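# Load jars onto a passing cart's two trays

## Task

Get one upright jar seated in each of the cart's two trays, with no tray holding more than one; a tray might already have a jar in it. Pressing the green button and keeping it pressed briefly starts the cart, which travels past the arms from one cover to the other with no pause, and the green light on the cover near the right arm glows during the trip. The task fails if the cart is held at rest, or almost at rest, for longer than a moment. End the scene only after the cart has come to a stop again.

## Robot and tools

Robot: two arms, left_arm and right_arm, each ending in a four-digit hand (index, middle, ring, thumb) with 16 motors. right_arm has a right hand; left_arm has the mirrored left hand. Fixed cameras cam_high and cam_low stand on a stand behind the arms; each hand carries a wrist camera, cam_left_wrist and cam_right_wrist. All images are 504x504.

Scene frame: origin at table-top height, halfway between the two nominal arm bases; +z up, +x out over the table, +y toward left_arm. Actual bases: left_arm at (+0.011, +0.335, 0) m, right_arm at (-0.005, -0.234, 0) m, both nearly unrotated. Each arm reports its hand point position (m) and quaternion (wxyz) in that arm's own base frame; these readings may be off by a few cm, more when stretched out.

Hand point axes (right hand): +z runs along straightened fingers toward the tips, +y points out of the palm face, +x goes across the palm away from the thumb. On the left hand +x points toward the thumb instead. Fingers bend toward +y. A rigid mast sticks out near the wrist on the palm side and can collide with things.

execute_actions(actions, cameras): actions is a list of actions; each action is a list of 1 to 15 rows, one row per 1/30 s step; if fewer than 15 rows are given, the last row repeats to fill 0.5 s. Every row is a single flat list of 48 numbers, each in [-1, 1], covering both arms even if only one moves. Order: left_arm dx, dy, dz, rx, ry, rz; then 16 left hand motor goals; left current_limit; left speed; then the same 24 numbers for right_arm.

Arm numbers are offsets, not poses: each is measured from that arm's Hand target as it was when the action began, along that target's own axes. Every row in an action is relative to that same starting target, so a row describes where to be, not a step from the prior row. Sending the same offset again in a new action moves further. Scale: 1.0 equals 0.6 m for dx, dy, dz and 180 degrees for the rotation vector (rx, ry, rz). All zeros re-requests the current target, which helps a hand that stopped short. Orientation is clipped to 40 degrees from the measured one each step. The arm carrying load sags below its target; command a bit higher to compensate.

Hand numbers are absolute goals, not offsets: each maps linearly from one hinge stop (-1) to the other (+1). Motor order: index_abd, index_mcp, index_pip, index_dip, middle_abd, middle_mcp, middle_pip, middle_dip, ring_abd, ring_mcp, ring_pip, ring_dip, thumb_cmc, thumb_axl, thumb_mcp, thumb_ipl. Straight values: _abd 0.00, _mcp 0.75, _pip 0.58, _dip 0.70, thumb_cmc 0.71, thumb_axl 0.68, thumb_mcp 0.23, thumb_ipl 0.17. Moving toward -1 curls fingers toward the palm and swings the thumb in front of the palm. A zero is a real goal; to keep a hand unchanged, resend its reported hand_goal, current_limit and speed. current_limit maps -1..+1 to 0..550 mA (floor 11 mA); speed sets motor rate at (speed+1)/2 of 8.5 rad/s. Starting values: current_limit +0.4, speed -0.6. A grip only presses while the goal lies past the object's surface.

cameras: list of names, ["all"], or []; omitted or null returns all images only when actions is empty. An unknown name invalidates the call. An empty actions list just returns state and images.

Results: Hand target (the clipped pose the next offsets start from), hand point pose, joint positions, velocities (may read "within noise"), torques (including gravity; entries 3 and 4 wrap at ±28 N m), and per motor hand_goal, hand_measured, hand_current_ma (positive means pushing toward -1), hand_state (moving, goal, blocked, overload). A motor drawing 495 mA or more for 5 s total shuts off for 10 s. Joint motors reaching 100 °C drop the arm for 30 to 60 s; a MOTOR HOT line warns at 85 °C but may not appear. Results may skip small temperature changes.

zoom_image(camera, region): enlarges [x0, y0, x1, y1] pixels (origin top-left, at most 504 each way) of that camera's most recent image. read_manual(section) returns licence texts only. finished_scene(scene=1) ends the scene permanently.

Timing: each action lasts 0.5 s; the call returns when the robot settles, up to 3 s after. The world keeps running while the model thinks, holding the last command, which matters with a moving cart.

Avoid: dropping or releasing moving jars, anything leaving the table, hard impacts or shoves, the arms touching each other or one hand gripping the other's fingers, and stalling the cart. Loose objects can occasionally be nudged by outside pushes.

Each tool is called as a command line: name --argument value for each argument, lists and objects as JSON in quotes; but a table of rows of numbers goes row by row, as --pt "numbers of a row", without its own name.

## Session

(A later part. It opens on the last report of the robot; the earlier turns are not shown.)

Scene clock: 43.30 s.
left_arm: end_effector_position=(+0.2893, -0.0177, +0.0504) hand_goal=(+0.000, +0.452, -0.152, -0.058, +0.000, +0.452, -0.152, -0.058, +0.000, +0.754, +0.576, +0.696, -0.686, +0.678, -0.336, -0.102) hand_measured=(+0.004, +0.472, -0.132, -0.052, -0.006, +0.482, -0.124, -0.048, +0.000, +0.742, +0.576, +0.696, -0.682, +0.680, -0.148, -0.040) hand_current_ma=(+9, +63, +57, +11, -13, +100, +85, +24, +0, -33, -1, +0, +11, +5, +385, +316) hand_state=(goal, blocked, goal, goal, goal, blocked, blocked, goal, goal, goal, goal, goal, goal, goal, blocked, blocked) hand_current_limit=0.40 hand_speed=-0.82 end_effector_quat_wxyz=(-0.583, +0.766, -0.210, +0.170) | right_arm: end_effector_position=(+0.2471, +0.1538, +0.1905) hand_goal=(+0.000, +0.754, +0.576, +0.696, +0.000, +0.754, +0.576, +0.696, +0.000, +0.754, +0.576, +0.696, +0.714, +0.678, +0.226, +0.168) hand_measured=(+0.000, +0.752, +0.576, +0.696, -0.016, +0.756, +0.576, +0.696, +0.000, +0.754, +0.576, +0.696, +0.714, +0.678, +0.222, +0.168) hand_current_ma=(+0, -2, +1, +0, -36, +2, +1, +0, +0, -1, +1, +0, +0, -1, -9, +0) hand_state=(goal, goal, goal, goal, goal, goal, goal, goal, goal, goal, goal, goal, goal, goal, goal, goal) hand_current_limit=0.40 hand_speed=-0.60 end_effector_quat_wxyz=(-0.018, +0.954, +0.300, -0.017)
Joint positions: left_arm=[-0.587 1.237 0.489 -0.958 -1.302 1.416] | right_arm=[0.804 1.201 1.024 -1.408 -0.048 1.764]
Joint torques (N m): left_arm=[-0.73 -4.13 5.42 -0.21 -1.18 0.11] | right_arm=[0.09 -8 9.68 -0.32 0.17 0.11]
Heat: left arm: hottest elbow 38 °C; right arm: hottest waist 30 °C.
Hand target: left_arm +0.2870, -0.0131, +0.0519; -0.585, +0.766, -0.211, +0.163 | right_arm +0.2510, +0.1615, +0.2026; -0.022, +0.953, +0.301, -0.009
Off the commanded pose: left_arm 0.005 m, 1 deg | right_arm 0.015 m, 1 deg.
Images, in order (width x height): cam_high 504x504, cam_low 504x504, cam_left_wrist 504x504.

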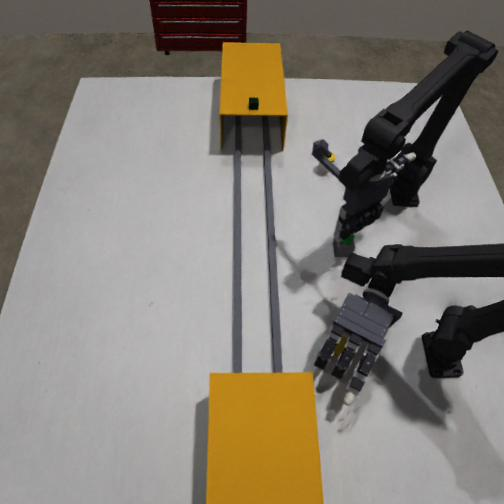

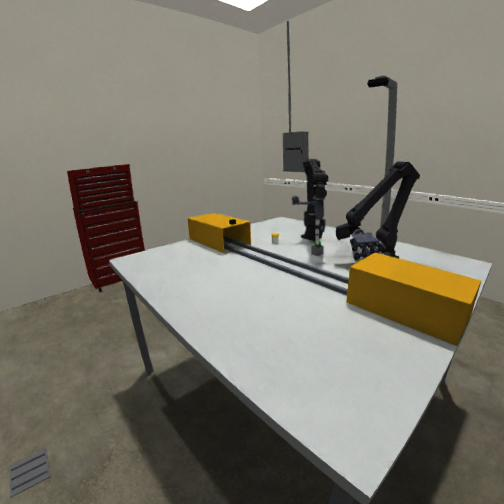

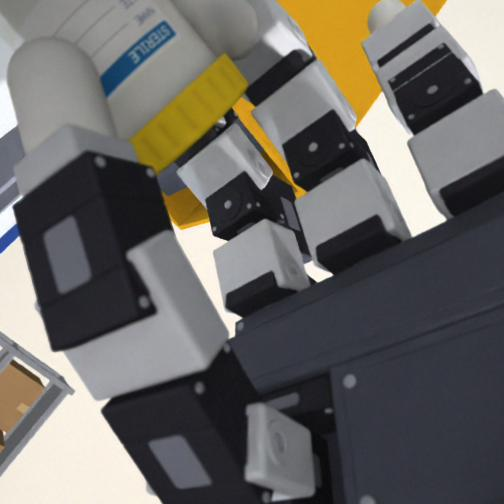

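execute_actions --actions '[[[0,-0.04,-0.011,0,0,0,0,0.452,-0.153,-0.058,0,0.452,-0.153,-0.058,0,0.754,0.576,0.696,-0.686,0.678,-0.337,-0.103,0.4,-0.82,0,0,0,0,0,0,0,0.754,0.576,0.696,0,0.754,0.576,0.696,0,0.754,0.576,0.696,0.714,0.678,0.226,0.168,0.4,-0.6],[0,-0.08,-0.022,0,0,0,0,0.452,-0.153,-0.058,0,0.452,-0.153,-0.058,0,0.754,0.576,0.696,-0.686,0.678,-0.337,-0.103,0.4,-0.82,0,0,0,0,0,0,0,0.754,0.576,0.696,0,0.754,0.576,0.696,0,0.754,0.576,0.696,0.714,0.678,0.226,0.168,0.4,-0.6],[0,-0.1288,-0.0345,0,0,0,0,0.452,-0.153,-0.058,0,0.452,-0.153,-0.058,0,0.754,0.576,0.696,-0.686,0.678,-0.337,-0.103,0.4,-0.82,0,0,0,0,0,0,0,0.754,0.576,0.696,0,0.754,0.576,0.696,0,0.754,0.576,0.696,0.714,0.678,0.226,0.168,0.4,-0.6]]]' --cameras '["cam_high", "cam_left_wrist","cam_low"]'

zoom_image --camera "cam_low" --region '[330, 190, 420, 270]'

Scene clock: 44.57 s.
left_arm: end_effector_position=(+0.2751, -0.0024, +0.1167) hand_goal=(+0.000, +0.452, -0.152, -0.058, +0.000, +0.452, -0.152, -0.058, +0.000, +0.754, +0.576, +0.696, -0.686, +0.678, -0.336, -0.102) hand_measured=(+0.006, +0.472, -0.132, -0.052, -0.006, +0.482, -0.124, -0.048, +0.000, +0.742, +0.576, +0.696, -0.680, +0.680, -0.148, -0.042) hand_current_ma=(+11, +66, +58, +12, -13, +101, +85, +24, +0, -33, -1, +0, +12, +6, +385, +310) hand_state=(goal, blocked, goal, goal, goal, blocked, blocked, goal, goal, goal, goal, goal, goal, goal, blocked, blocked) hand_current_limit=0.40 hand_speed=-0.82 end_effector_quat_wxyz=(-0.591, +0.761, -0.225, +0.147) | right_arm: end_effector_position=(+0.2471, +0.1538, +0.1905) hand_goal=(+0.000, +0.754, +0.576, +0.696, +0.000, +0.754, +0.576, +0.696, +0.000, +0.754, +0.576, +0.696, +0.714, +0.678, +0.226, +0.168) hand_measured=(+0.000, +0.752, +0.576, +0.696, -0.016, +0.756, +0.576, +0.696, +0.000, +0.754, +0.576, +0.696, +0.714, +0.678, +0.222, +0.168) hand_current_ma=(+0, -2, +1, +0, -36, +2, +1, +0, +0, -1, +1, +0, +0, -1, -9, +0) hand_state=(goal, goal, goal, goal, goal, goal, goal, goal, goal, goal, goal, goal, goal, goal, goal, goal) hand_current_limit=0.40 hand_speed=-0.60 end_effector_quat_wxyz=(-0.018, +0.954, +0.300, -0.017)
Joint positions: left_arm=[-0.566 1.039 0.568 -1.225 -1.307 1.484] | right_arm=[0.804 1.201 1.024 -1.408 -0.048 1.764]
Joint torques (N m): left_arm=[-1.85 -1.96 9.89 -0.25 -0.97 -0.12] | right_arm=[-0.03 -7.88 9.73 -0.35 0.17 0.11]
Heat: left arm: hottest elbow 38 °C; right arm: hottest waist 30 °C.
Hand target: left_arm +0.2870, -0.0127, +0.1319; -0.585, +0.766, -0.211, +0.163 | right_arm +0.2510, +0.1615, +0.2026; -0.022, +0.953, +0.301, -0.009
Off the commanded pose: left_arm 0.022 m, 3 deg | right_arm 0.015 m, 1 deg.
Images, in order (width x height): cam_high 504x504, cam_low 504x504, cam_left_wrist 504x504.

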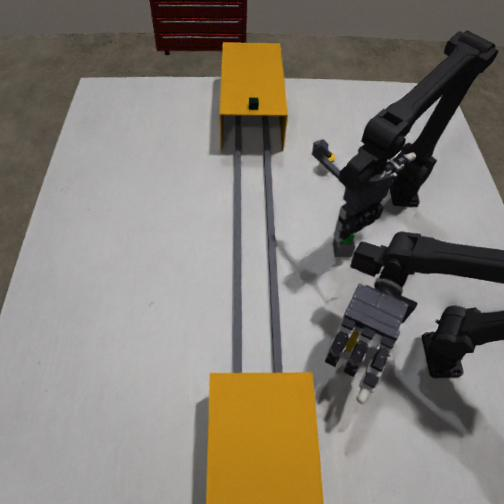

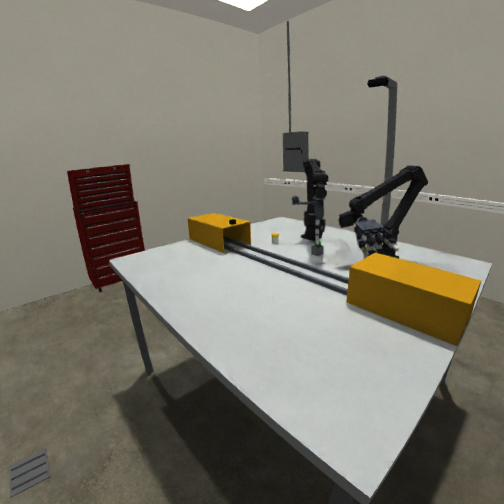

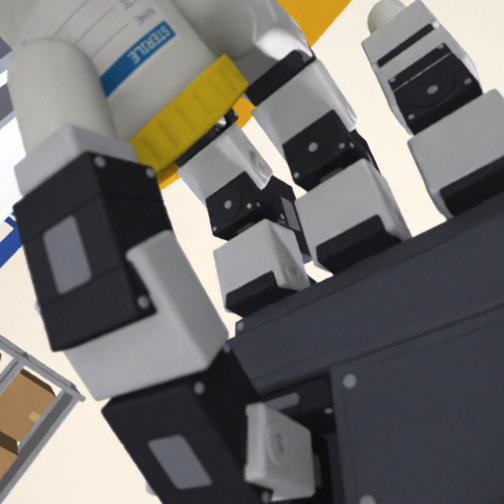

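Scaled by 5.600 from the camera's 504x504 image, which has a finer 720x720 frame.

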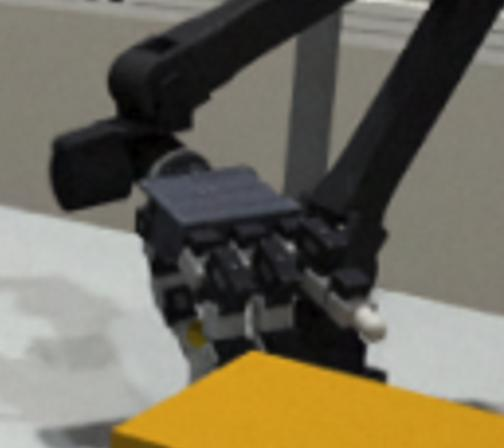

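execute_actions --actions '[[[0.023,-0.0468,-0.0184,0,0,0,0,0.452,-0.153,-0.058,0,0.452,-0.153,-0.058,0,0.754,0.576,0.696,-0.686,0.678,-0.337,-0.103,0.4,-0.82,0,0,0.015,0,0,0,0,0.754,0.576,0.696,0,0.754,0.576,0.696,0,0.754,0.576,0.696,0.714,0.678,0.226,0.168,0.4,-0.6],[0.046,-0.0936,-0.0368,0,0,0,0,0.452,-0.153,-0.058,0,0.452,-0.153,-0.058,0,0.754,0.576,0.696,-0.686,0.678,-0.337,-0.103,0.4,-0.82,0,0,0.03,0,0,0,0,0.754,0.576,0.696,0,0.754,0.576,0.696,0,0.754,0.576,0.696,0.714,0.678,0.226,0.168,0.4,-0.6],[0.0687,-0.1403,-0.0553,0,0,0,0,0.452,-0.153,-0.058,0,0.452,-0.153,-0.058,0,0.754,0.576,0.696,-0.686,0.678,-0.337,-0.103,0.4,-0.82,0,0,0.03,0,0,0,0,0.754,0.576,0.696,0,0.754,0.576,0.696,0,0.754,0.576,0.696,0.714,0.678,0.226,0.168,0.4,-0.6]],[[0.0557,-0.0065,0.0027,0,0,0,0,0.452,-0.153,-0.058,0,0.452,-0.153,-0.058,0,0.754,0.576,0.696,-0.686,0.678,-0.337,-0.103,0.4,-0.82,0,0,0,0,0,0,0,0.754,0.576,0.696,0,0.754,0.576,0.696,0,0.754,0.576,0.696,0.714,0.678,0.226,0.168,0.4,-0.6],[0.1115,-0.013,0.0055,0,0,0,0,0.452,-0.153,-0.058,0,0.452,-0.153,-0.058,0,0.754,0.576,0.696,-0.686,0.678,-0.337,-0.103,0.4,-0.82,0,0,0,0,0,0,0,0.754,0.576,0.696,0,0.754,0.576,0.696,0,0.754,0.576,0.696,0.714,0.678,0.226,0.168,0.4,-0.6],[0.1672,-0.0195,0.0082,0,0,0,0,0.452,-0.153,-0.058,0,0.452,-0.153,-0.058,0,0.754,0.576,0.696,-0.686,0.678,-0.337,-0.103,0.4,-0.82,0,0,0,0,0,0,0,0.754,0.576,0.696,0,0.754,0.576,0.696,0,0.754,0.576,0.696,0.714,0.678,0.226,0.168,0.4,-0.6]],[[0.0521,-0.0023,0.0023,0,0,0,0,0.452,-0.153,-0.058,0,0.452,-0.153,-0.058,0,0.754,0.576,0.696,-0.686,0.678,-0.337,-0.103,0.4,-0.82,0,0,0,0,0,0,0,0.754,0.576,0.696,0,0.754,0.576,0.696,0,0.754,0.576,0.696,0.714,0.678,0.226,0.168,0.4,-0.6],[0.1042,-0.0047,0.0045,0,0,0,0,0.452,-0.153,-0.058,0,0.452,-0.153,-0.058,0,0.754,0.576,0.696,-0.686,0.678,-0.337,-0.103,0.4,-0.82,0,0,0,0,0,0,0,0.754,0.576,0.696,0,0.754,0.576,0.696,0,0.754,0.576,0.696,0.714,0.678,0.226,0.168,0.4,-0.6],[0.1563,-0.007,0.0068,0,0,0,0,0.452,-0.153,-0.058,0,0.452,-0.153,-0.058,0,0.754,0.576,0.696,-0.686,0.678,-0.337,-0.103,0.4,-0.82,0,0,0,0,0,0,0,0.754,0.576,0.696,0,0.754,0.576,0.696,0,0.754,0.576,0.696,0.714,0.678,0.226,0.168,0.4,-0.6]]]' --cameras '["cam_high", "cam_left_wrist","cam_low"]'

zoom_image --camera "cam_low" --region '[290, 170, 390, 270]'

Scene clock: 52.23 s.
left_arm: end_effector_position=(+0.4780, -0.1287, +0.2278) hand_goal=(+0.000, +0.452, -0.152, -0.058, +0.000, +0.452, -0.152, -0.058, +0.000, +0.754, +0.576, +0.696, -0.686, +0.678, -0.336, -0.102) hand_measured=(+0.006, +0.474, -0.132, -0.052, -0.008, +0.482, -0.124, -0.048, +0.000, +0.742, +0.576, +0.696, -0.680, +0.680, -0.148, -0.042) hand_current_ma=(+12, +69, +59, +12, -15, +102, +85, +24, +0, -33, -1, +0, +16, +7, +385, +303) hand_state=(goal, blocked, blocked, goal, goal, blocked, blocked, goal, goal, goal, goal, goal, goal, goal, blocked, blocked) hand_current_limit=0.40 hand_speed=-0.82 end_effector_quat_wxyz=(-0.586, +0.764, -0.214, +0.165) | right_arm: end_effector_position=(+0.2501, +0.1569, +0.1898) hand_goal=(+0.000, +0.754, +0.576, +0.696, +0.000, +0.754, +0.576, +0.696, +0.000, +0.754, +0.576, +0.696, +0.714, +0.678, +0.226, +0.168) hand_measured=(+0.000, +0.752, +0.576, +0.696, +0.016, +0.752, +0.576, +0.696, +0.000, +0.754, +0.576, +0.696, +0.714, +0.678, +0.222, +0.168) hand_current_ma=(+0, -2, +1, +0, +35, -5, +0, +0, +0, -1, +1, +0, +0, -1, -9, +0) hand_state=(goal, goal, goal, goal, goal, goal, goal, goal, goal, goal, goal, goal, goal, goal, goal, goal) hand_current_limit=0.40 hand_speed=-0.60 end_effector_quat_wxyz=(-0.022, +0.954, +0.300, -0.010)
Joint positions: left_arm=[-0.561 1.552 1.336 -1.403 -1.309 1.52] | right_arm=[0.804 1.201 1.024 -1.391 -0.048 1.764]
Joint torques (N m): left_arm=[-0.73 -9.76 10.85 -0.13 -1.07 0.13] | right_arm=[0.21 -7.36 6.9 1.01 0.18 0.13]
Heat: left arm: hottest elbow 39 °C; right arm: hottest waist 30 °C.
Hand target: left_arm +0.4900, -0.1309, +0.2356; -0.585, +0.766, -0.211, +0.163 | right_arm +0.2505, +0.1622, +0.1846; -0.022, +0.953, +0.301, -0.009
Off the commanded pose: left_arm 0.015 m, 1 deg | right_arm 0.007 m, 0 deg.
Images, in order (width x height): cam_high 504x504, cam_low 504x504, cam_left_wrist 504x504.

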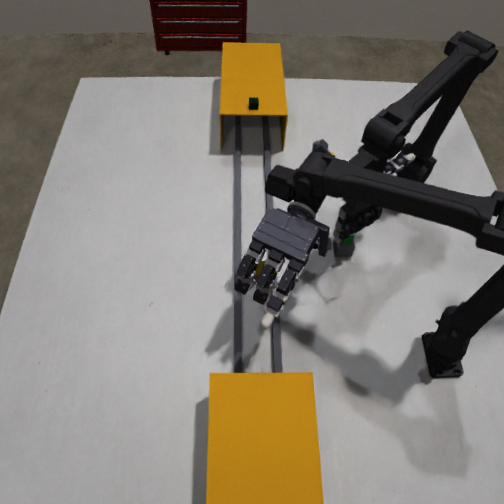

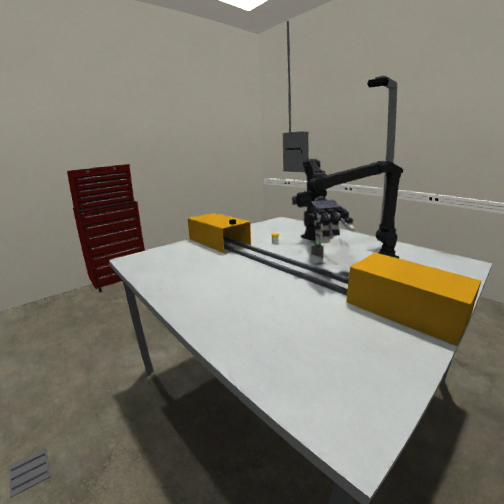

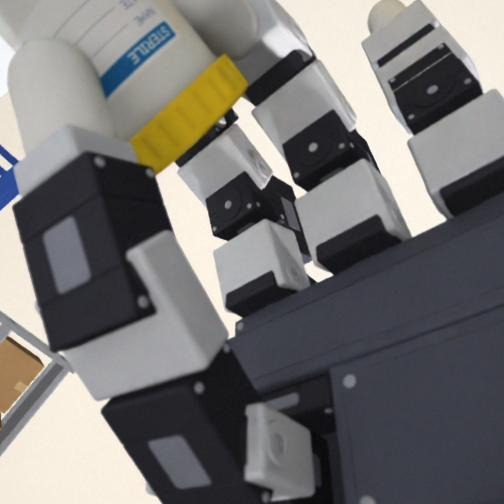

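Scaled by 5.040 from the camera's 504x504 image, which has a finer 720x720 frame.

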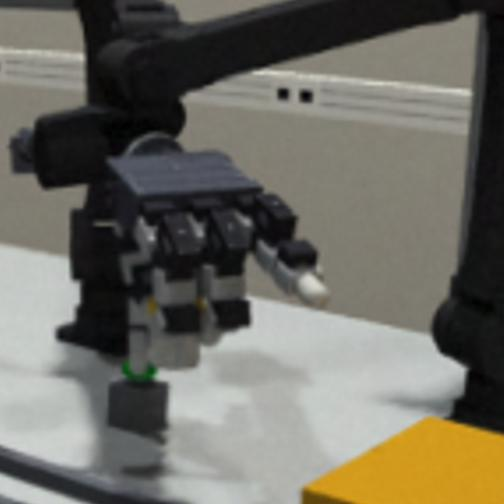

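execute_actions --actions '[[[0,0,0,0,0,0,0,0.452,-0.153,-0.058,0,0.452,-0.153,-0.058,0,0.754,0.576,0.696,-0.686,0.678,-0.337,-0.103,0.4,-0.82,0,0,0.02,0,0,0,0,0.754,0.576,0.696,0,0.754,0.576,0.696,0,0.754,0.576,0.696,0.714,0.678,0.226,0.168,0.4,-0.6]]]' --cameras '["cam_high"]'

execute_actions --actions '[[[0,0,0,0,0,0,0,0.452,-0.153,-0.058,0,0.452,-0.153,-0.058,0,0.754,0.576,0.696,-0.686,0.678,-0.337,-0.103,0.4,-0.82,0,0,-0.02,0,0,0,0,0.754,0.576,0.696,0,0.754,0.576,0.696,0,0.754,0.576,0.696,0.714,0.678,0.226,0.168,0.4,-0.6]]]' --cameras '["cam_high"]'

execute_actions --actions '[[[0,0,0,0,0,0,0,0.452,-0.153,-0.058,0,0.452,-0.153,-0.058,0,0.754,0.576,0.696,-0.686,0.678,-0.337,-0.103,0.4,-0.82,0,0,0,0,0,0,0,0.754,0.576,0.696,0,0.754,0.576,0.696,0,0.754,0.576,0.696,0.714,0.678,0.226,0.168,0.4,-0.6]]]' --cameras '["cam_high"]'

zoom_image --camera "cam_high" --region '[200, 300, 320, 420]'

execute_actions --actions '[[[0,0,0,0,0,0,0,0.452,-0.153,-0.058,0,0.452,-0.153,-0.058,0,0.754,0.576,0.696,-0.686,0.678,-0.337,-0.103,0.4,-0.82,0,0,0,0,0,0,0,0.754,0.576,0.696,0,0.754,0.576,0.696,0,0.754,0.576,0.696,0.714,0.678,0.226,0.168,0.4,-0.6]],[[0,0,0,0,0,0,0,0.452,-0.153,-0.058,0,0.452,-0.153,-0.058,0,0.754,0.576,0.696,-0.686,0.678,-0.337,-0.103,0.4,-0.82,0,0,0,0,0,0,0,0.754,0.576,0.696,0,0.754,0.576,0.696,0,0.754,0.576,0.696,0.714,0.678,0.226,0.168,0.4,-0.6]]]' --cameras '["cam_high","cam_left_wrist"]'

zoom_image --camera "cam_high" --region '[190, 240, 340, 390]'

execute_actions --actions '[[[0,0,0,0,0,0,0,0.452,-0.153,-0.058,0,0.452,-0.153,-0.058,0,0.754,0.576,0.696,-0.686,0.678,-0.337,-0.103,0.4,-0.82,0,0,0,0,0,0,0,0.754,0.576,0.696,0,0.754,0.576,0.696,0,0.754,0.576,0.696,0.714,0.678,0.226,0.168,0.4,-0.6]],[[0,0,0,0,0,0,0,0.452,-0.153,-0.058,0,0.452,-0.153,-0.058,0,0.754,0.576,0.696,-0.686,0.678,-0.337,-0.103,0.4,-0.82,0,0,0,0,0,0,0,0.754,0.576,0.696,0,0.754,0.576,0.696,0,0.754,0.576,0.696,0.714,0.678,0.226,0.168,0.4,-0.6]]]' --cameras '["cam_high","cam_left_wrist"]'

zoom_image --camera "cam_high" --region '[190, 200, 340, 350]'

execute_actions --actions '[[[0,0,0,0,0,0,0,0.452,-0.153,-0.058,0,0.452,-0.153,-0.058,0,0.754,0.576,0.696,-0.686,0.678,-0.337,-0.103,0.4,-0.82,0,0,0,0,0,0,0,0.754,0.576,0.696,0,0.754,0.576,0.696,0,0.754,0.576,0.696,0.714,0.678,0.226,0.168,0.4,-0.6]],[[0,0,0,0,0,0,0,0.452,-0.153,-0.058,0,0.452,-0.153,-0.058,0,0.754,0.576,0.696,-0.686,0.678,-0.337,-0.103,0.4,-0.82,0,0,0,0,0,0,0,0.754,0.576,0.696,0,0.754,0.576,0.696,0,0.754,0.576,0.696,0.714,0.678,0.226,0.168,0.4,-0.6]]]' --cameras '["cam_high","cam_left_wrist", "cam_low"]'

zoom_image --camera "cam_high" --region '[190, 180, 340, 330]'

zoom_image --camera "cam_low" --region '[250, 190, 370, 310]'

Scene clock: 53.67 s.
left_arm: end_effector_position=(+0.4774, -0.1283, +0.2278) hand_goal=(+0.000, +0.452, -0.152, -0.058, +0.000, +0.452, -0.152, -0.058, +0.000, +0.754, +0.576, +0.696, -0.686, +0.678, -0.336, -0.102) hand_measured=(+0.006, +0.474, -0.132, -0.052, -0.008, +0.482, -0.124, -0.048, +0.000, +0.742, +0.576, +0.696, -0.680, +0.680, -0.148, -0.042) hand_current_ma=(+12, +69, +59, +12, -15, +102, +85, +24, +0, -33, -1, +0, +16, +7, +385, +303) hand_state=(goal, blocked, blocked, goal, goal, blocked, blocked, goal, goal, goal, goal, goal, goal, goal, blocked, blocked) hand_current_limit=0.40 hand_speed=-0.82 end_effector_quat_wxyz=(-0.586, +0.763, -0.215, +0.164) | right_arm: end_effector_position=(+0.2513, +0.1586, +0.1849) hand_goal=(+0.000, +0.754, +0.576, +0.696, +0.000, +0.754, +0.576, +0.696, +0.000, +0.754, +0.576, +0.696, +0.714, +0.678, +0.226, +0.168) hand_measured=(+0.000, +0.752, +0.576, +0.696, +0.042, +0.748, +0.574, +0.696, +0.000, +0.754, +0.576, +0.696, +0.714, +0.678, +0.222, +0.168) hand_current_ma=(+0, -2, +1, +0, +112, -15, -4, +0, +0, -1, +1, +0, +0, -1, -9, +0) hand_state=(goal, goal, goal, goal, blocked, goal, goal, goal, goal, goal, goal, goal, goal, goal, goal, goal) hand_current_limit=0.40 hand_speed=-0.60 end_effector_quat_wxyz=(-0.024, +0.953, +0.301, -0.005)
Joint positions: left_arm=[-0.561 1.552 1.336 -1.406 -1.309 1.521] | right_arm=[0.805 1.201 1.012 -1.368 -0.048 1.764]
Joint torques (N m): left_arm=[-0.56 -9.29 11.1 -0.09 -1.06 0.11] | right_arm=[0.32 -6.71 5.89 1.37 0.18 0.15]
Heat: left arm: hottest elbow 39 °C; right arm: hottest waist 30 °C.
Hand target: left_arm +0.4900, -0.1309, +0.2356; -0.585, +0.766, -0.211, +0.163 | right_arm +0.2501, +0.1627, +0.1727; -0.022, +0.953, +0.301, -0.009
Off the commanded pose: left_arm 0.015 m, 1 deg | right_arm 0.013 m, 1 deg.
Images, in order (width x height): cam_high 504x504.

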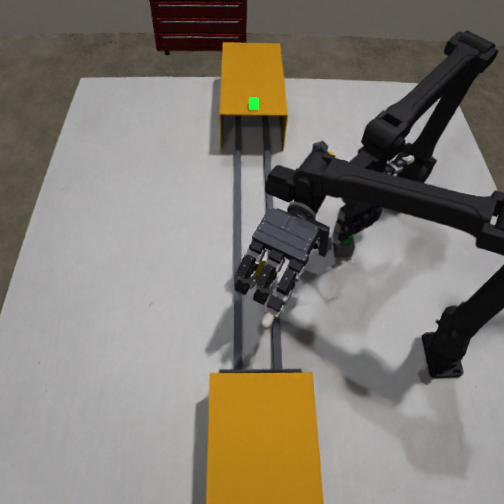

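Scene clock: 54.37 s.
left_arm: end_effector_position=(+0.4774, -0.1283, +0.2278) hand_goal=(+0.000, +0.452, -0.152, -0.058, +0.000, +0.452, -0.152, -0.058, +0.000, +0.754, +0.576, +0.696, -0.686, +0.678, -0.336, -0.102) hand_measured=(+0.006, +0.474, -0.132, -0.052, -0.008, +0.482, -0.124, -0.048, +0.000, +0.742, +0.576, +0.696, -0.680, +0.680, -0.148, -0.042) hand_current_ma=(+12, +69, +59, +12, -15, +102, +85, +24, +0, -33, -1, +0, +16, +7, +385, +303) hand_state=(goal, blocked, blocked, goal, goal, blocked, blocked, goal, goal, goal, goal, goal, goal, goal, blocked, blocked) hand_current_limit=0.40 hand_speed=-0.82 end_effector_quat_wxyz=(-0.586, +0.763, -0.215, +0.164) | right_arm: end_effector_position=(+0.2510, +0.1583, +0.1849) hand_goal=(+0.000, +0.754, +0.576, +0.696, +0.000, +0.754, +0.576, +0.696, +0.000, +0.754, +0.576, +0.696, +0.714, +0.678, +0.226, +0.168) hand_measured=(+0.000, +0.752, +0.576, +0.696, +0.042, +0.748, +0.574, +0.696, +0.000, +0.754, +0.576, +0.696, +0.714, +0.678, +0.222, +0.168) hand_current_ma=(+0, -2, +1, +0, +112, -15, -4, +0, +0, -1, +1, +0, +0, -1, -9, +0) hand_state=(goal, goal, goal, goal, blocked, goal, goal, goal, goal, goal, goal, goal, goal, goal, goal, goal) hand_current_limit=0.40 hand_speed=-0.60 end_effector_quat_wxyz=(-0.024, +0.953, +0.301, -0.006)
Joint positions: left_arm=[-0.561 1.552 1.336 -1.406 -1.309 1.521] | right_arm=[0.805 1.201 1.012 -1.369 -0.048 1.764]
Joint torques (N m): left_arm=[-0.62 -9.23 11.04 -0.12 -1.05 0.11] | right_arm=[0.15 -7.18 7.77 0.13 0.16 0.13]
Heat: left arm: hottest elbow 39 °C; right arm: hottest waist 30 °C.
Hand target: left_arm +0.4900, -0.1309, +0.2356; -0.585, +0.766, -0.211, +0.163 | right_arm +0.2504, +0.1623, +0.1847; -0.022, +0.953, +0.301, -0.009
Off the commanded pose: left_arm 0.015 m, 1 deg | right_arm 0.004 m, 0 deg.
Images, in order (width x height): cam_high 504x504.

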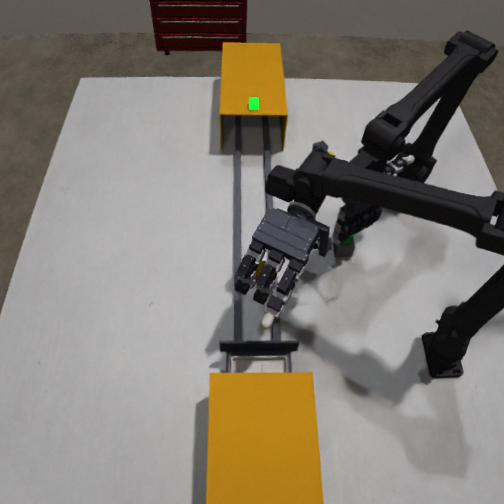

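Scene clock: 55.07 s.
left_arm: end_effector_position=(+0.4774, -0.1283, +0.2278) hand_goal=(+0.000, +0.452, -0.152, -0.058, +0.000, +0.452, -0.152, -0.058, +0.000, +0.754, +0.576, +0.696, -0.686, +0.678, -0.336, -0.102) hand_measured=(+0.006, +0.474, -0.132, -0.052, -0.008, +0.482, -0.124, -0.048, +0.000, +0.742, +0.576, +0.696, -0.680, +0.680, -0.148, -0.042) hand_current_ma=(+12, +69, +59, +12, -15, +102, +85, +24, +0, -33, -1, +0, +16, +7, +385, +303) hand_state=(goal, blocked, blocked, goal, goal, blocked, blocked, goal, goal, goal, goal, goal, goal, goal, blocked, blocked) hand_current_limit=0.40 hand_speed=-0.82 end_effector_quat_wxyz=(-0.586, +0.763, -0.215, +0.164) | right_arm: end_effector_position=(+0.2510, +0.1583, +0.1849) hand_goal=(+0.000, +0.754, +0.576, +0.696, +0.000, +0.754, +0.576, +0.696, +0.000, +0.754, +0.576, +0.696, +0.714, +0.678, +0.226, +0.168) hand_measured=(+0.000, +0.752, +0.576, +0.696, +0.042, +0.748, +0.574, +0.696, +0.000, +0.754, +0.576, +0.696, +0.714, +0.678, +0.222, +0.168) hand_current_ma=(+0, -2, +1, +0, +112, -15, -4, +0, +0, -1, +1, +0, +0, -1, -9, +0) hand_state=(goal, goal, goal, goal, blocked, goal, goal, goal, goal, goal, goal, goal, goal, goal, goal, goal) hand_current_limit=0.40 hand_speed=-0.60 end_effector_quat_wxyz=(-0.024, +0.953, +0.301, -0.006)
Joint positions: left_arm=[-0.561 1.552 1.336 -1.406 -1.309 1.521] | right_arm=[0.805 1.201 1.012 -1.369 -0.048 1.764]
Joint torques (N m): left_arm=[-0.62 -9.41 11.03 -0.09 -1.05 0.11] | right_arm=[0.26 -7.12 7.73 0.16 0.16 0.13]
Heat: left arm: hottest elbow 39 °C; right arm: hottest waist 30 °C.
Hand target: left_arm +0.4900, -0.1309, +0.2356; -0.585, +0.766, -0.211, +0.163 | right_arm +0.2504, +0.1623, +0.1847; -0.022, +0.953, +0.301, -0.009
Off the commanded pose: left_arm 0.015 m, 1 deg | right_arm 0.004 m, 0 deg.
Images, in order (width x height): cam_high 504x504.

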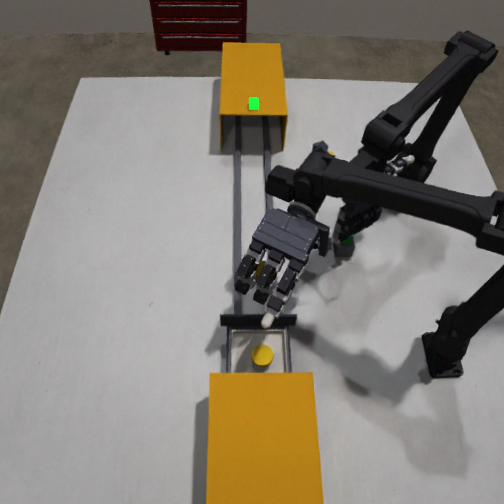

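Scaled by 4.200 from the camera's 504x504 image, which has a finer 720x720 frame.

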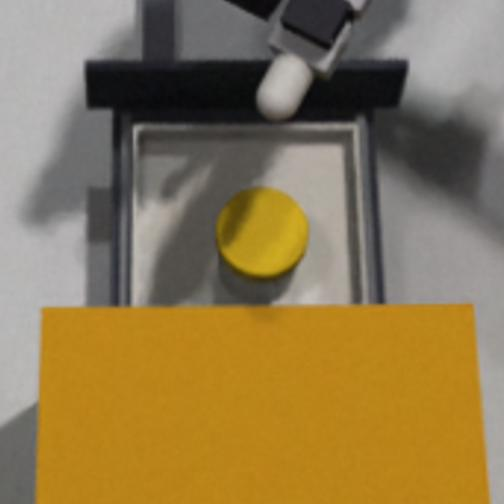

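Scene clock: 56.27 s.
left_arm: end_effector_position=(+0.4774, -0.1283, +0.2278) hand_goal=(+0.000, +0.452, -0.152, -0.058, +0.000, +0.452, -0.152, -0.058, +0.000, +0.754, +0.576, +0.696, -0.686, +0.678, -0.336, -0.102) hand_measured=(+0.006, +0.474, -0.132, -0.052, -0.008, +0.482, -0.124, -0.048, +0.000, +0.742, +0.576, +0.696, -0.680, +0.680, -0.148, -0.042) hand_current_ma=(+12, +69, +59, +12, -15, +102, +85, +24, +0, -33, -1, +0, +16, +7, +385, +303) hand_state=(goal, blocked, blocked, goal, goal, blocked, blocked, goal, goal, goal, goal, goal, goal, goal, blocked, blocked) hand_current_limit=0.40 hand_speed=-0.82 end_effector_quat_wxyz=(-0.586, +0.763, -0.215, +0.164) | right_arm: end_effector_position=(+0.2510, +0.1583, +0.1849) hand_goal=(+0.000, +0.754, +0.576, +0.696, +0.000, +0.754, +0.576, +0.696, +0.000, +0.754, +0.576, +0.696, +0.714, +0.678, +0.226, +0.168) hand_measured=(+0.000, +0.752, +0.576, +0.696, +0.042, +0.748, +0.574, +0.696, +0.000, +0.754, +0.576, +0.696, +0.714, +0.678, +0.222, +0.168) hand_current_ma=(+0, -2, +1, +0, +112, -15, -4, +0, +0, -1, +1, +0, +0, -1, -9, +0) hand_state=(goal, goal, goal, goal, blocked, goal, goal, goal, goal, goal, goal, goal, goal, goal, goal, goal) hand_current_limit=0.40 hand_speed=-0.60 end_effector_quat_wxyz=(-0.024, +0.953, +0.301, -0.006)
Joint positions: left_arm=[-0.561 1.552 1.336 -1.406 -1.309 1.521] | right_arm=[0.805 1.201 1.012 -1.369 -0.048 1.764]
Joint torques (N m): left_arm=[-0.67 -9.29 11.1 -0.1 -1.05 0.12] | right_arm=[0.21 -7.18 7.72 0.09 0.18 0.14]
Heat: left arm: hottest elbow 39 °C; right arm: hottest waist 30 °C.
Hand target: left_arm +0.4900, -0.1309, +0.2356; -0.585, +0.766, -0.211, +0.163 | right_arm +0.2504, +0.1623, +0.1847; -0.022, +0.953, +0.301, -0.009
Off the commanded pose: left_arm 0.015 m, 1 deg | right_arm 0.004 m, 0 deg.
Images, in order (width x height): cam_high 504x504, cam_left_wrist 504x504.

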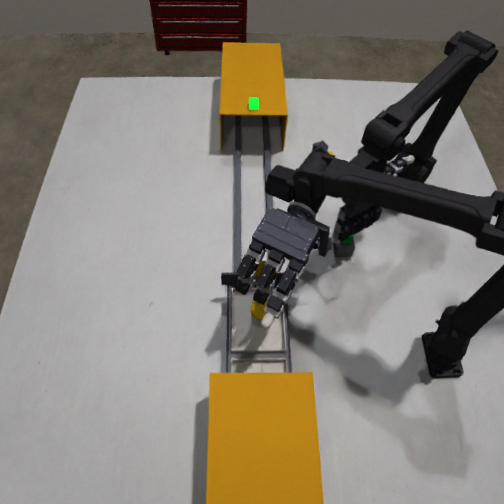

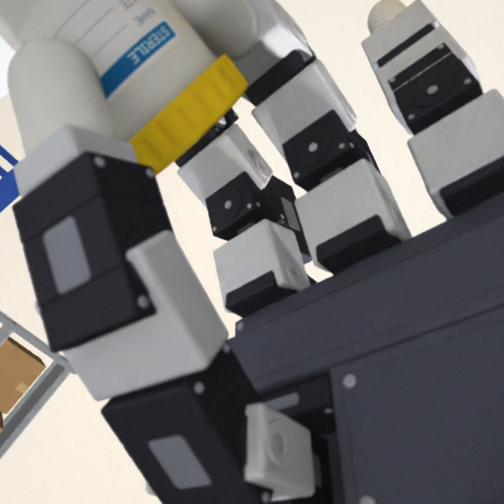

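Scaled by 3.360 from the camera's 504x504 image, which has a finer 720x720 frame.

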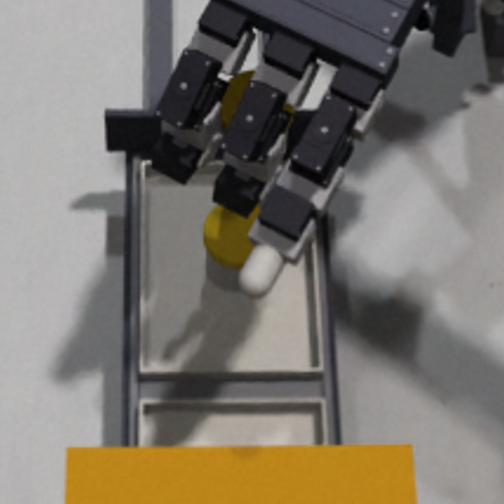

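Scene clock: 57.47 s.
left_arm: end_effector_position=(+0.4774, -0.1283, +0.2278) hand_goal=(+0.000, +0.452, -0.152, -0.058, +0.000, +0.452, -0.152, -0.058, +0.000, +0.754, +0.576, +0.696, -0.686, +0.678, -0.336, -0.102) hand_measured=(+0.006, +0.474, -0.132, -0.052, -0.008, +0.482, -0.124, -0.048, +0.000, +0.742, +0.576, +0.696, -0.680, +0.680, -0.148, -0.042) hand_current_ma=(+12, +69, +59, +12, -15, +102, +85, +24, +0, -33, -1, +0, +16, +7, +385, +303) hand_state=(goal, blocked, blocked, goal, goal, blocked, blocked, goal, goal, goal, goal, goal, goal, goal, blocked, blocked) hand_current_limit=0.40 hand_speed=-0.82 end_effector_quat_wxyz=(-0.586, +0.763, -0.215, +0.164) | right_arm: end_effector_position=(+0.2510, +0.1583, +0.1849) hand_goal=(+0.000, +0.754, +0.576, +0.696, +0.000, +0.754, +0.576, +0.696, +0.000, +0.754, +0.576, +0.696, +0.714, +0.678, +0.226, +0.168) hand_measured=(+0.000, +0.752, +0.576, +0.696, +0.042, +0.748, +0.574, +0.696, +0.000, +0.754, +0.576, +0.696, +0.714, +0.678, +0.222, +0.168) hand_current_ma=(+0, -2, +1, +0, +112, -15, -4, +0, +0, -1, +1, +0, +0, -1, -9, +0) hand_state=(goal, goal, goal, goal, blocked, goal, goal, goal, goal, goal, goal, goal, goal, goal, goal, goal) hand_current_limit=0.40 hand_speed=-0.60 end_effector_quat_wxyz=(-0.024, +0.953, +0.301, -0.006)
Joint positions: left_arm=[-0.561 1.552 1.336 -1.406 -1.309 1.521] | right_arm=[0.805 1.201 1.012 -1.369 -0.048 1.764]
Joint torques (N m): left_arm=[-0.62 -9.23 11.06 -0.12 -1.06 0.12] | right_arm=[0.26 -7.18 7.76 0.16 0.18 0.13]
Heat: left arm: hottest elbow 39 °C; right arm: hottest waist 30 °C.
Hand target: left_arm +0.4900, -0.1309, +0.2356; -0.585, +0.766, -0.211, +0.163 | right_arm +0.2504, +0.1623, +0.1847; -0.022, +0.953, +0.301, -0.009
Off the commanded pose: left_arm 0.015 m, 1 deg | right_arm 0.004 m, 0 deg.
Images, in order (width x height): cam_high 504x504, cam_left_wrist 504x504.

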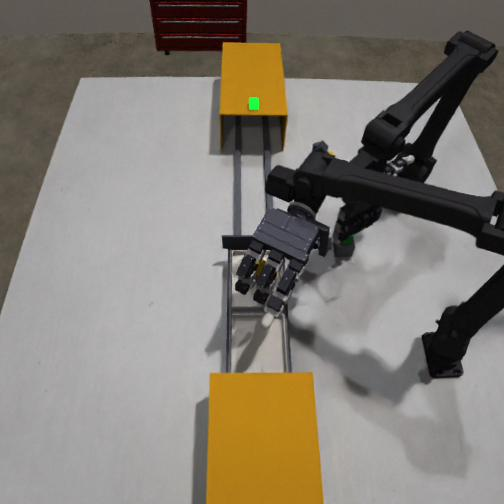

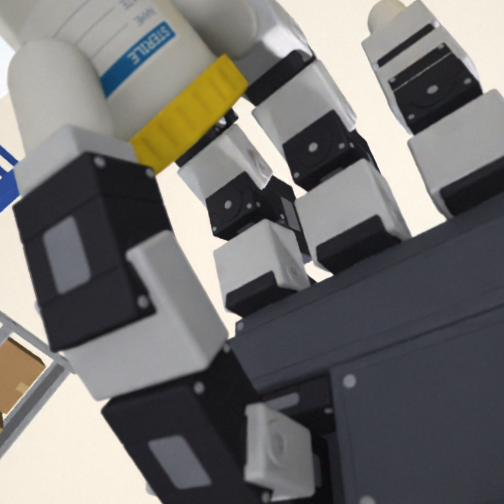

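Scaled by 3.360 from the camera's 504x504 image, which has a finer 720x720 frame.

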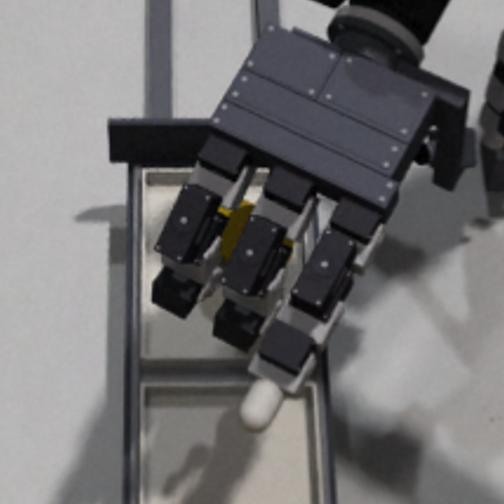

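Scene clock: 58.67 s.
left_arm: end_effector_position=(+0.4774, -0.1283, +0.2278) hand_goal=(+0.000, +0.452, -0.152, -0.058, +0.000, +0.452, -0.152, -0.058, +0.000, +0.754, +0.576, +0.696, -0.686, +0.678, -0.336, -0.102) hand_measured=(+0.006, +0.474, -0.132, -0.052, -0.008, +0.482, -0.124, -0.048, +0.000, +0.742, +0.576, +0.696, -0.680, +0.680, -0.148, -0.042) hand_current_ma=(+12, +69, +59, +12, -15, +102, +85, +24, +0, -33, -1, +0, +16, +7, +385, +303) hand_state=(goal, blocked, blocked, goal, goal, blocked, blocked, goal, goal, goal, goal, goal, goal, goal, blocked, blocked) hand_current_limit=0.40 hand_speed=-0.82 end_effector_quat_wxyz=(-0.586, +0.763, -0.215, +0.164) | right_arm: end_effector_position=(+0.2510, +0.1583, +0.1849) hand_goal=(+0.000, +0.754, +0.576, +0.696, +0.000, +0.754, +0.576, +0.696, +0.000, +0.754, +0.576, +0.696, +0.714, +0.678, +0.226, +0.168) hand_measured=(+0.000, +0.752, +0.576, +0.696, +0.042, +0.748, +0.574, +0.696, +0.000, +0.754, +0.576, +0.696, +0.714, +0.678, +0.222, +0.168) hand_current_ma=(+0, -2, +1, +0, +112, -15, -4, +0, +0, -1, +1, +0, +0, -1, -9, +0) hand_state=(goal, goal, goal, goal, blocked, goal, goal, goal, goal, goal, goal, goal, goal, goal, goal, goal) hand_current_limit=0.40 hand_speed=-0.60 end_effector_quat_wxyz=(-0.024, +0.953, +0.301, -0.006)
Joint positions: left_arm=[-0.561 1.552 1.336 -1.406 -1.309 1.521] | right_arm=[0.805 1.201 1.012 -1.369 -0.048 1.764]
Joint torques (N m): left_arm=[-0.56 -9.11 11.02 -0.06 -1.04 0.12] | right_arm=[-0.09 -7.41 7.73 0.17 0.15 0.12]
Heat: left arm: hottest elbow 40 °C; right arm: hottest waist 30 °C.
Hand target: left_arm +0.4900, -0.1309, +0.2356; -0.585, +0.766, -0.211, +0.163 | right_arm +0.2504, +0.1623, +0.1847; -0.022, +0.953, +0.301, -0.009
Off the commanded pose: left_arm 0.015 m, 1 deg | right_arm 0.004 m, 0 deg.
Images, in order (width x height): cam_high 504x504, cam_low 504x504, cam_left_wrist 504x504.

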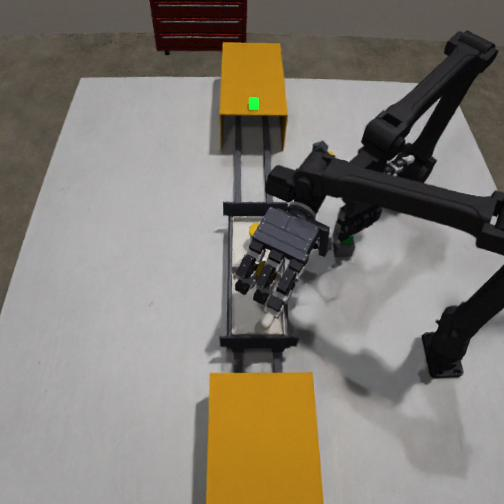

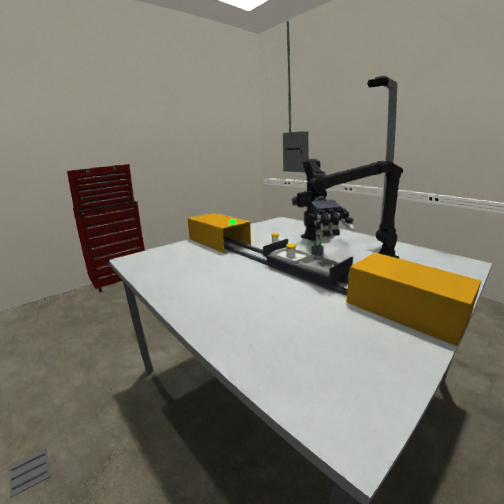

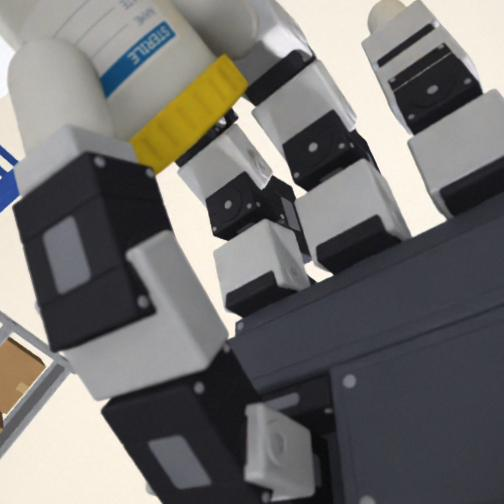

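Scaled by 3.360 from the camera's 504x504 image, which has a finer 720x720 frame.

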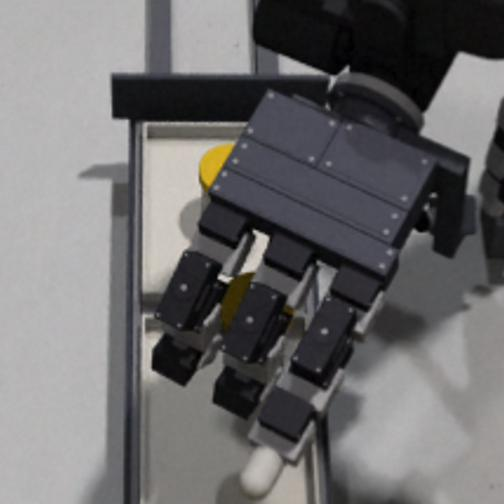

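Scaled by 4.200 from the camera's 504x504 image, which has a finer 720x720 frame.

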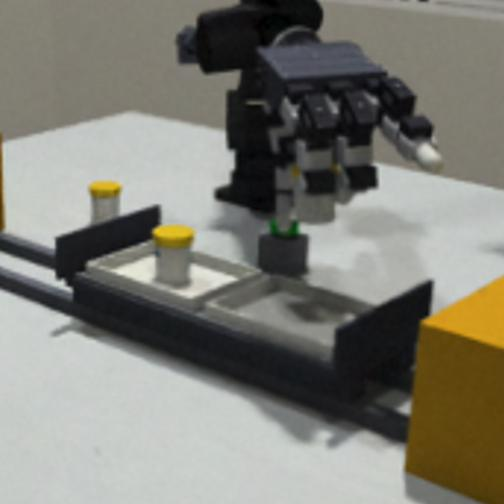

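execute_actions --actions '[[[0,0,0,0,0,0,0,0.452,-0.153,-0.058,0,0.452,-0.153,-0.058,0,0.98,0.576,0.696,-0.686,0.678,-0.337,-0.103,0.4,-0.82,0,0,-0.05,0,0,0,0,0.754,0.576,0.696,0,0.754,0.576,0.696,0,0.754,0.576,0.696,0.714,0.678,0.226,0.168,0.4,-0.6]]]' --cameras '["cam_high"]'

zoom_image --camera "cam_high" --region '[200, 60, 320, 180]'

Scene clock: 64.20 s.
left_arm: end_effector_position=(+0.4774, -0.1283, +0.2278) hand_goal=(+0.000, +0.452, -0.152, -0.058, +0.000, +0.452, -0.152, -0.058, +0.000, +0.980, +0.576, +0.696, -0.686, +0.678, -0.336, -0.102) hand_measured=(+0.006, +0.474, -0.132, -0.052, -0.008, +0.482, -0.124, -0.048, +0.000, +0.956, +0.576, +0.696, -0.680, +0.680, -0.148, -0.042) hand_current_ma=(+12, +69, +59, +12, -15, +102, +85, +24, +0, -78, -1, +0, +16, +7, +385, +303) hand_state=(goal, blocked, blocked, goal, goal, blocked, blocked, goal, goal, blocked, goal, goal, goal, goal, blocked, blocked) hand_current_limit=0.40 hand_speed=-0.82 end_effector_quat_wxyz=(-0.586, +0.763, -0.215, +0.164) | right_arm: end_effector_position=(+0.2427, +0.1497, +0.1954) hand_goal=(+0.000, +0.754, +0.576, +0.696, +0.000, +0.754, +0.576, +0.696, +0.000, +0.754, +0.576, +0.696, +0.714, +0.678, +0.226, +0.168) hand_measured=(+0.000, +0.752, +0.576, +0.696, -0.004, +0.752, +0.574, +0.696, +0.000, +0.754, +0.576, +0.696, +0.714, +0.678, +0.222, +0.168) hand_current_ma=(+0, -2, +1, +0, -6, -3, -2, +0, +0, -1, +1, +0, +0, -1, -9, +0) hand_state=(goal, goal, goal, goal, goal, goal, goal, goal, goal, goal, goal, goal, goal, goal, goal, goal) hand_current_limit=0.40 hand_speed=-0.60 end_effector_quat_wxyz=(-0.011, +0.953, +0.300, -0.029)
Joint positions: left_arm=[-0.561 1.552 1.336 -1.406 -1.309 1.521] | right_arm=[0.805 1.201 1.034 -1.445 -0.048 1.764]
Joint torques (N m): left_arm=[-0.56 -9.41 11.07 -0.1 -1.05 0.11] | right_arm=[-0.32 -8.23 10.86 -0.27 0.17 0.08]
Heat: left arm: hottest elbow 40 °C; right arm: hottest waist 30 °C.
Hand target: left_arm +0.4900, -0.1309, +0.2356; -0.585, +0.766, -0.211, +0.163 | right_arm +0.2514, +0.1612, +0.2146; -0.022, +0.953, +0.301, -0.009
Off the commanded pose: left_arm 0.015 m, 1 deg | right_arm 0.024 m, 3 deg.
Images, in order (width x height): cam_high 504x504.

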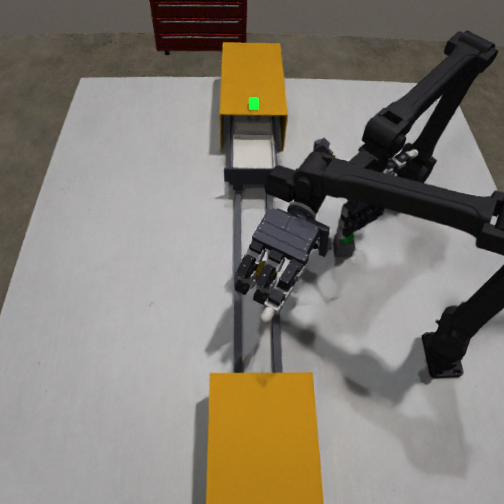

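Scaled by 4.200 from the camera's 504x504 image, which has a finer 720x720 frame.

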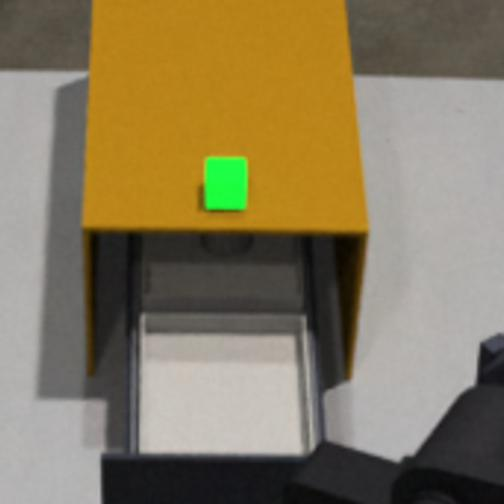

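execute_actions --actions '[[[0,0,0,0,0,0,0,0.452,-0.153,-0.058,0,0.452,-0.153,-0.058,0,0.98,0.576,0.696,-0.686,0.678,-0.337,-0.103,0.4,-0.82,0,0,0,0,0,0,0,0.754,0.576,0.696,0,0.754,0.576,0.696,0,0.754,0.576,0.696,0.714,0.678,0.226,0.168,0.4,-0.6]],[[0,0,0,0,0,0,0,0.452,-0.153,-0.058,0,0.452,-0.153,-0.058,0,0.98,0.576,0.696,-0.686,0.678,-0.337,-0.103,0.4,-0.82,0,0,0,0,0,0,0,0.754,0.576,0.696,0,0.754,0.576,0.696,0,0.754,0.576,0.696,0.714,0.678,0.226,0.168,0.4,-0.6]],[[0,0,0,0,0,0,0,0.452,-0.153,-0.058,0,0.452,-0.153,-0.058,0,0.98,0.576,0.696,-0.686,0.678,-0.337,-0.103,0.4,-0.82,0,0,0,0,0,0,0,0.754,0.576,0.696,0,0.754,0.576,0.696,0,0.754,0.576,0.696,0.714,0.678,0.226,0.168,0.4,-0.6]],[[0,0,0,0,0,0,0,0.452,-0.153,-0.058,0,0.452,-0.153,-0.058,0,0.98,0.576,0.696,-0.686,0.678,-0.337,-0.103,0.4,-0.82,0,0,0,0,0,0,0,0.754,0.576,0.696,0,0.754,0.576,0.696,0,0.754,0.576,0.696,0.714,0.678,0.226,0.168,0.4,-0.6]],[[0,0,0,0,0,0,0,0.452,-0.153,-0.058,0,0.452,-0.153,-0.058,0,0.98,0.576,0.696,-0.686,0.678,-0.337,-0.103,0.4,-0.82,0,0,0.05,0,0,0,0,0.754,0.576,0.696,0,0.754,0.576,0.696,0,0.754,0.576,0.696,0.714,0.678,0.226,0.168,0.4,-0.6]]]' --cameras '["cam_high","cam_low"]'

zoom_image --camera "cam_high" --region '[210, 80, 300, 170]'

zoom_image --camera "cam_low" --region '[290, 170, 390, 270]'

Scene clock: 67.40 s.
left_arm: end_effector_position=(+0.4774, -0.1283, +0.2278) hand_goal=(+0.000, +0.452, -0.152, -0.058, +0.000, +0.452, -0.152, -0.058, +0.000, +0.980, +0.576, +0.696, -0.686, +0.678, -0.336, -0.102) hand_measured=(+0.006, +0.474, -0.132, -0.052, -0.008, +0.482, -0.124, -0.048, +0.000, +0.956, +0.576, +0.696, -0.680, +0.680, -0.148, -0.042) hand_current_ma=(+12, +69, +59, +12, -15, +102, +85, +24, +0, -78, -1, +0, +16, +7, +385, +303) hand_state=(goal, blocked, blocked, goal, goal, blocked, blocked, goal, goal, blocked, goal, goal, goal, goal, blocked, blocked) hand_current_limit=0.40 hand_speed=-0.82 end_effector_quat_wxyz=(-0.586, +0.763, -0.215, +0.164) | right_arm: end_effector_position=(+0.2533, +0.1607, +0.1928) hand_goal=(+0.000, +0.754, +0.576, +0.696, +0.000, +0.754, +0.576, +0.696, +0.000, +0.754, +0.576, +0.696, +0.714, +0.678, +0.226, +0.168) hand_measured=(+0.000, +0.752, +0.576, +0.696, -0.004, +0.752, +0.574, +0.696, +0.000, +0.754, +0.576, +0.696, +0.714, +0.678, +0.222, +0.168) hand_current_ma=(+0, -2, +1, +0, -5, -3, -2, +0, +0, -1, +1, +0, +0, -1, -9, +0) hand_state=(goal, goal, goal, goal, goal, goal, goal, goal, goal, goal, goal, goal, goal, goal, goal, goal) hand_current_limit=0.40 hand_speed=-0.60 end_effector_quat_wxyz=(-0.026, +0.953, +0.301, -0.003)
Joint positions: left_arm=[-0.561 1.552 1.336 -1.406 -1.309 1.521] | right_arm=[0.805 1.201 1.034 -1.384 -0.048 1.764]
Joint torques (N m): left_arm=[-0.67 -9.17 11.07 -0.09 -1.06 0.13] | right_arm=[0.26 -7.3 6.27 0.69 0.16 0.12]
Heat: left arm: hottest elbow 41 °C; right arm: hottest waist 30 °C.
Hand target: left_arm +0.4900, -0.1309, +0.2356; -0.585, +0.766, -0.211, +0.163 | right_arm +0.2505, +0.1623, +0.1847; -0.022, +0.953, +0.301, -0.009
Off the commanded pose: left_arm 0.015 m, 1 deg | right_arm 0.009 m, 1 deg.
Images, in order (width x height): cam_high 504x504, cam_low 504x504.

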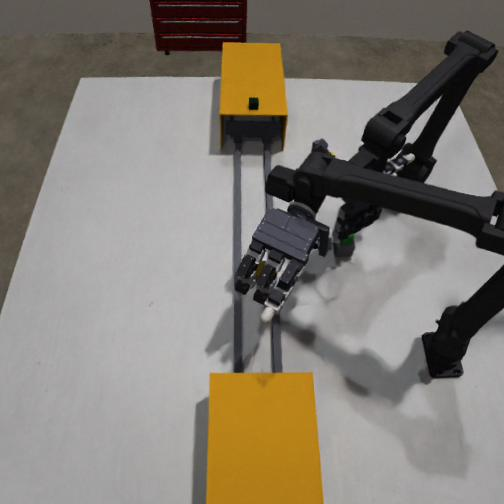

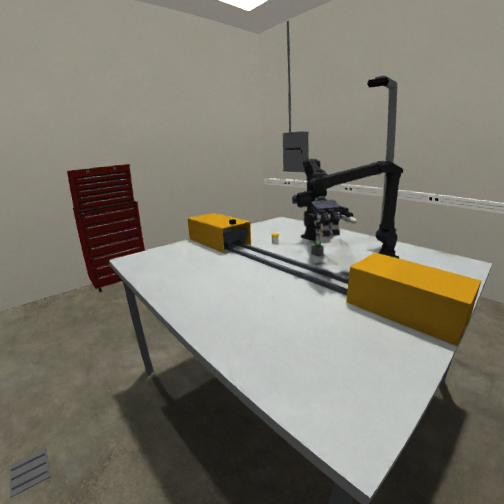

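Scaled by 5.600 from the camera's 504x504 image, which has a finer 720x720 frame.

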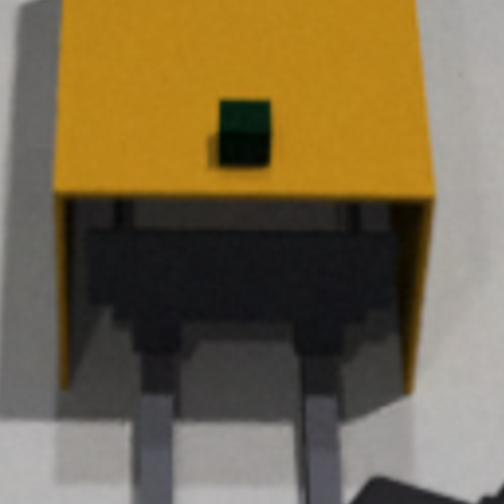

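Scaled by 5.040 from the camera's 504x504 image, which has a finer 720x720 frame.

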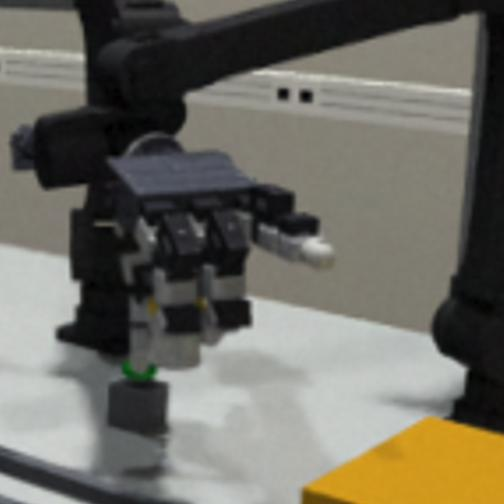

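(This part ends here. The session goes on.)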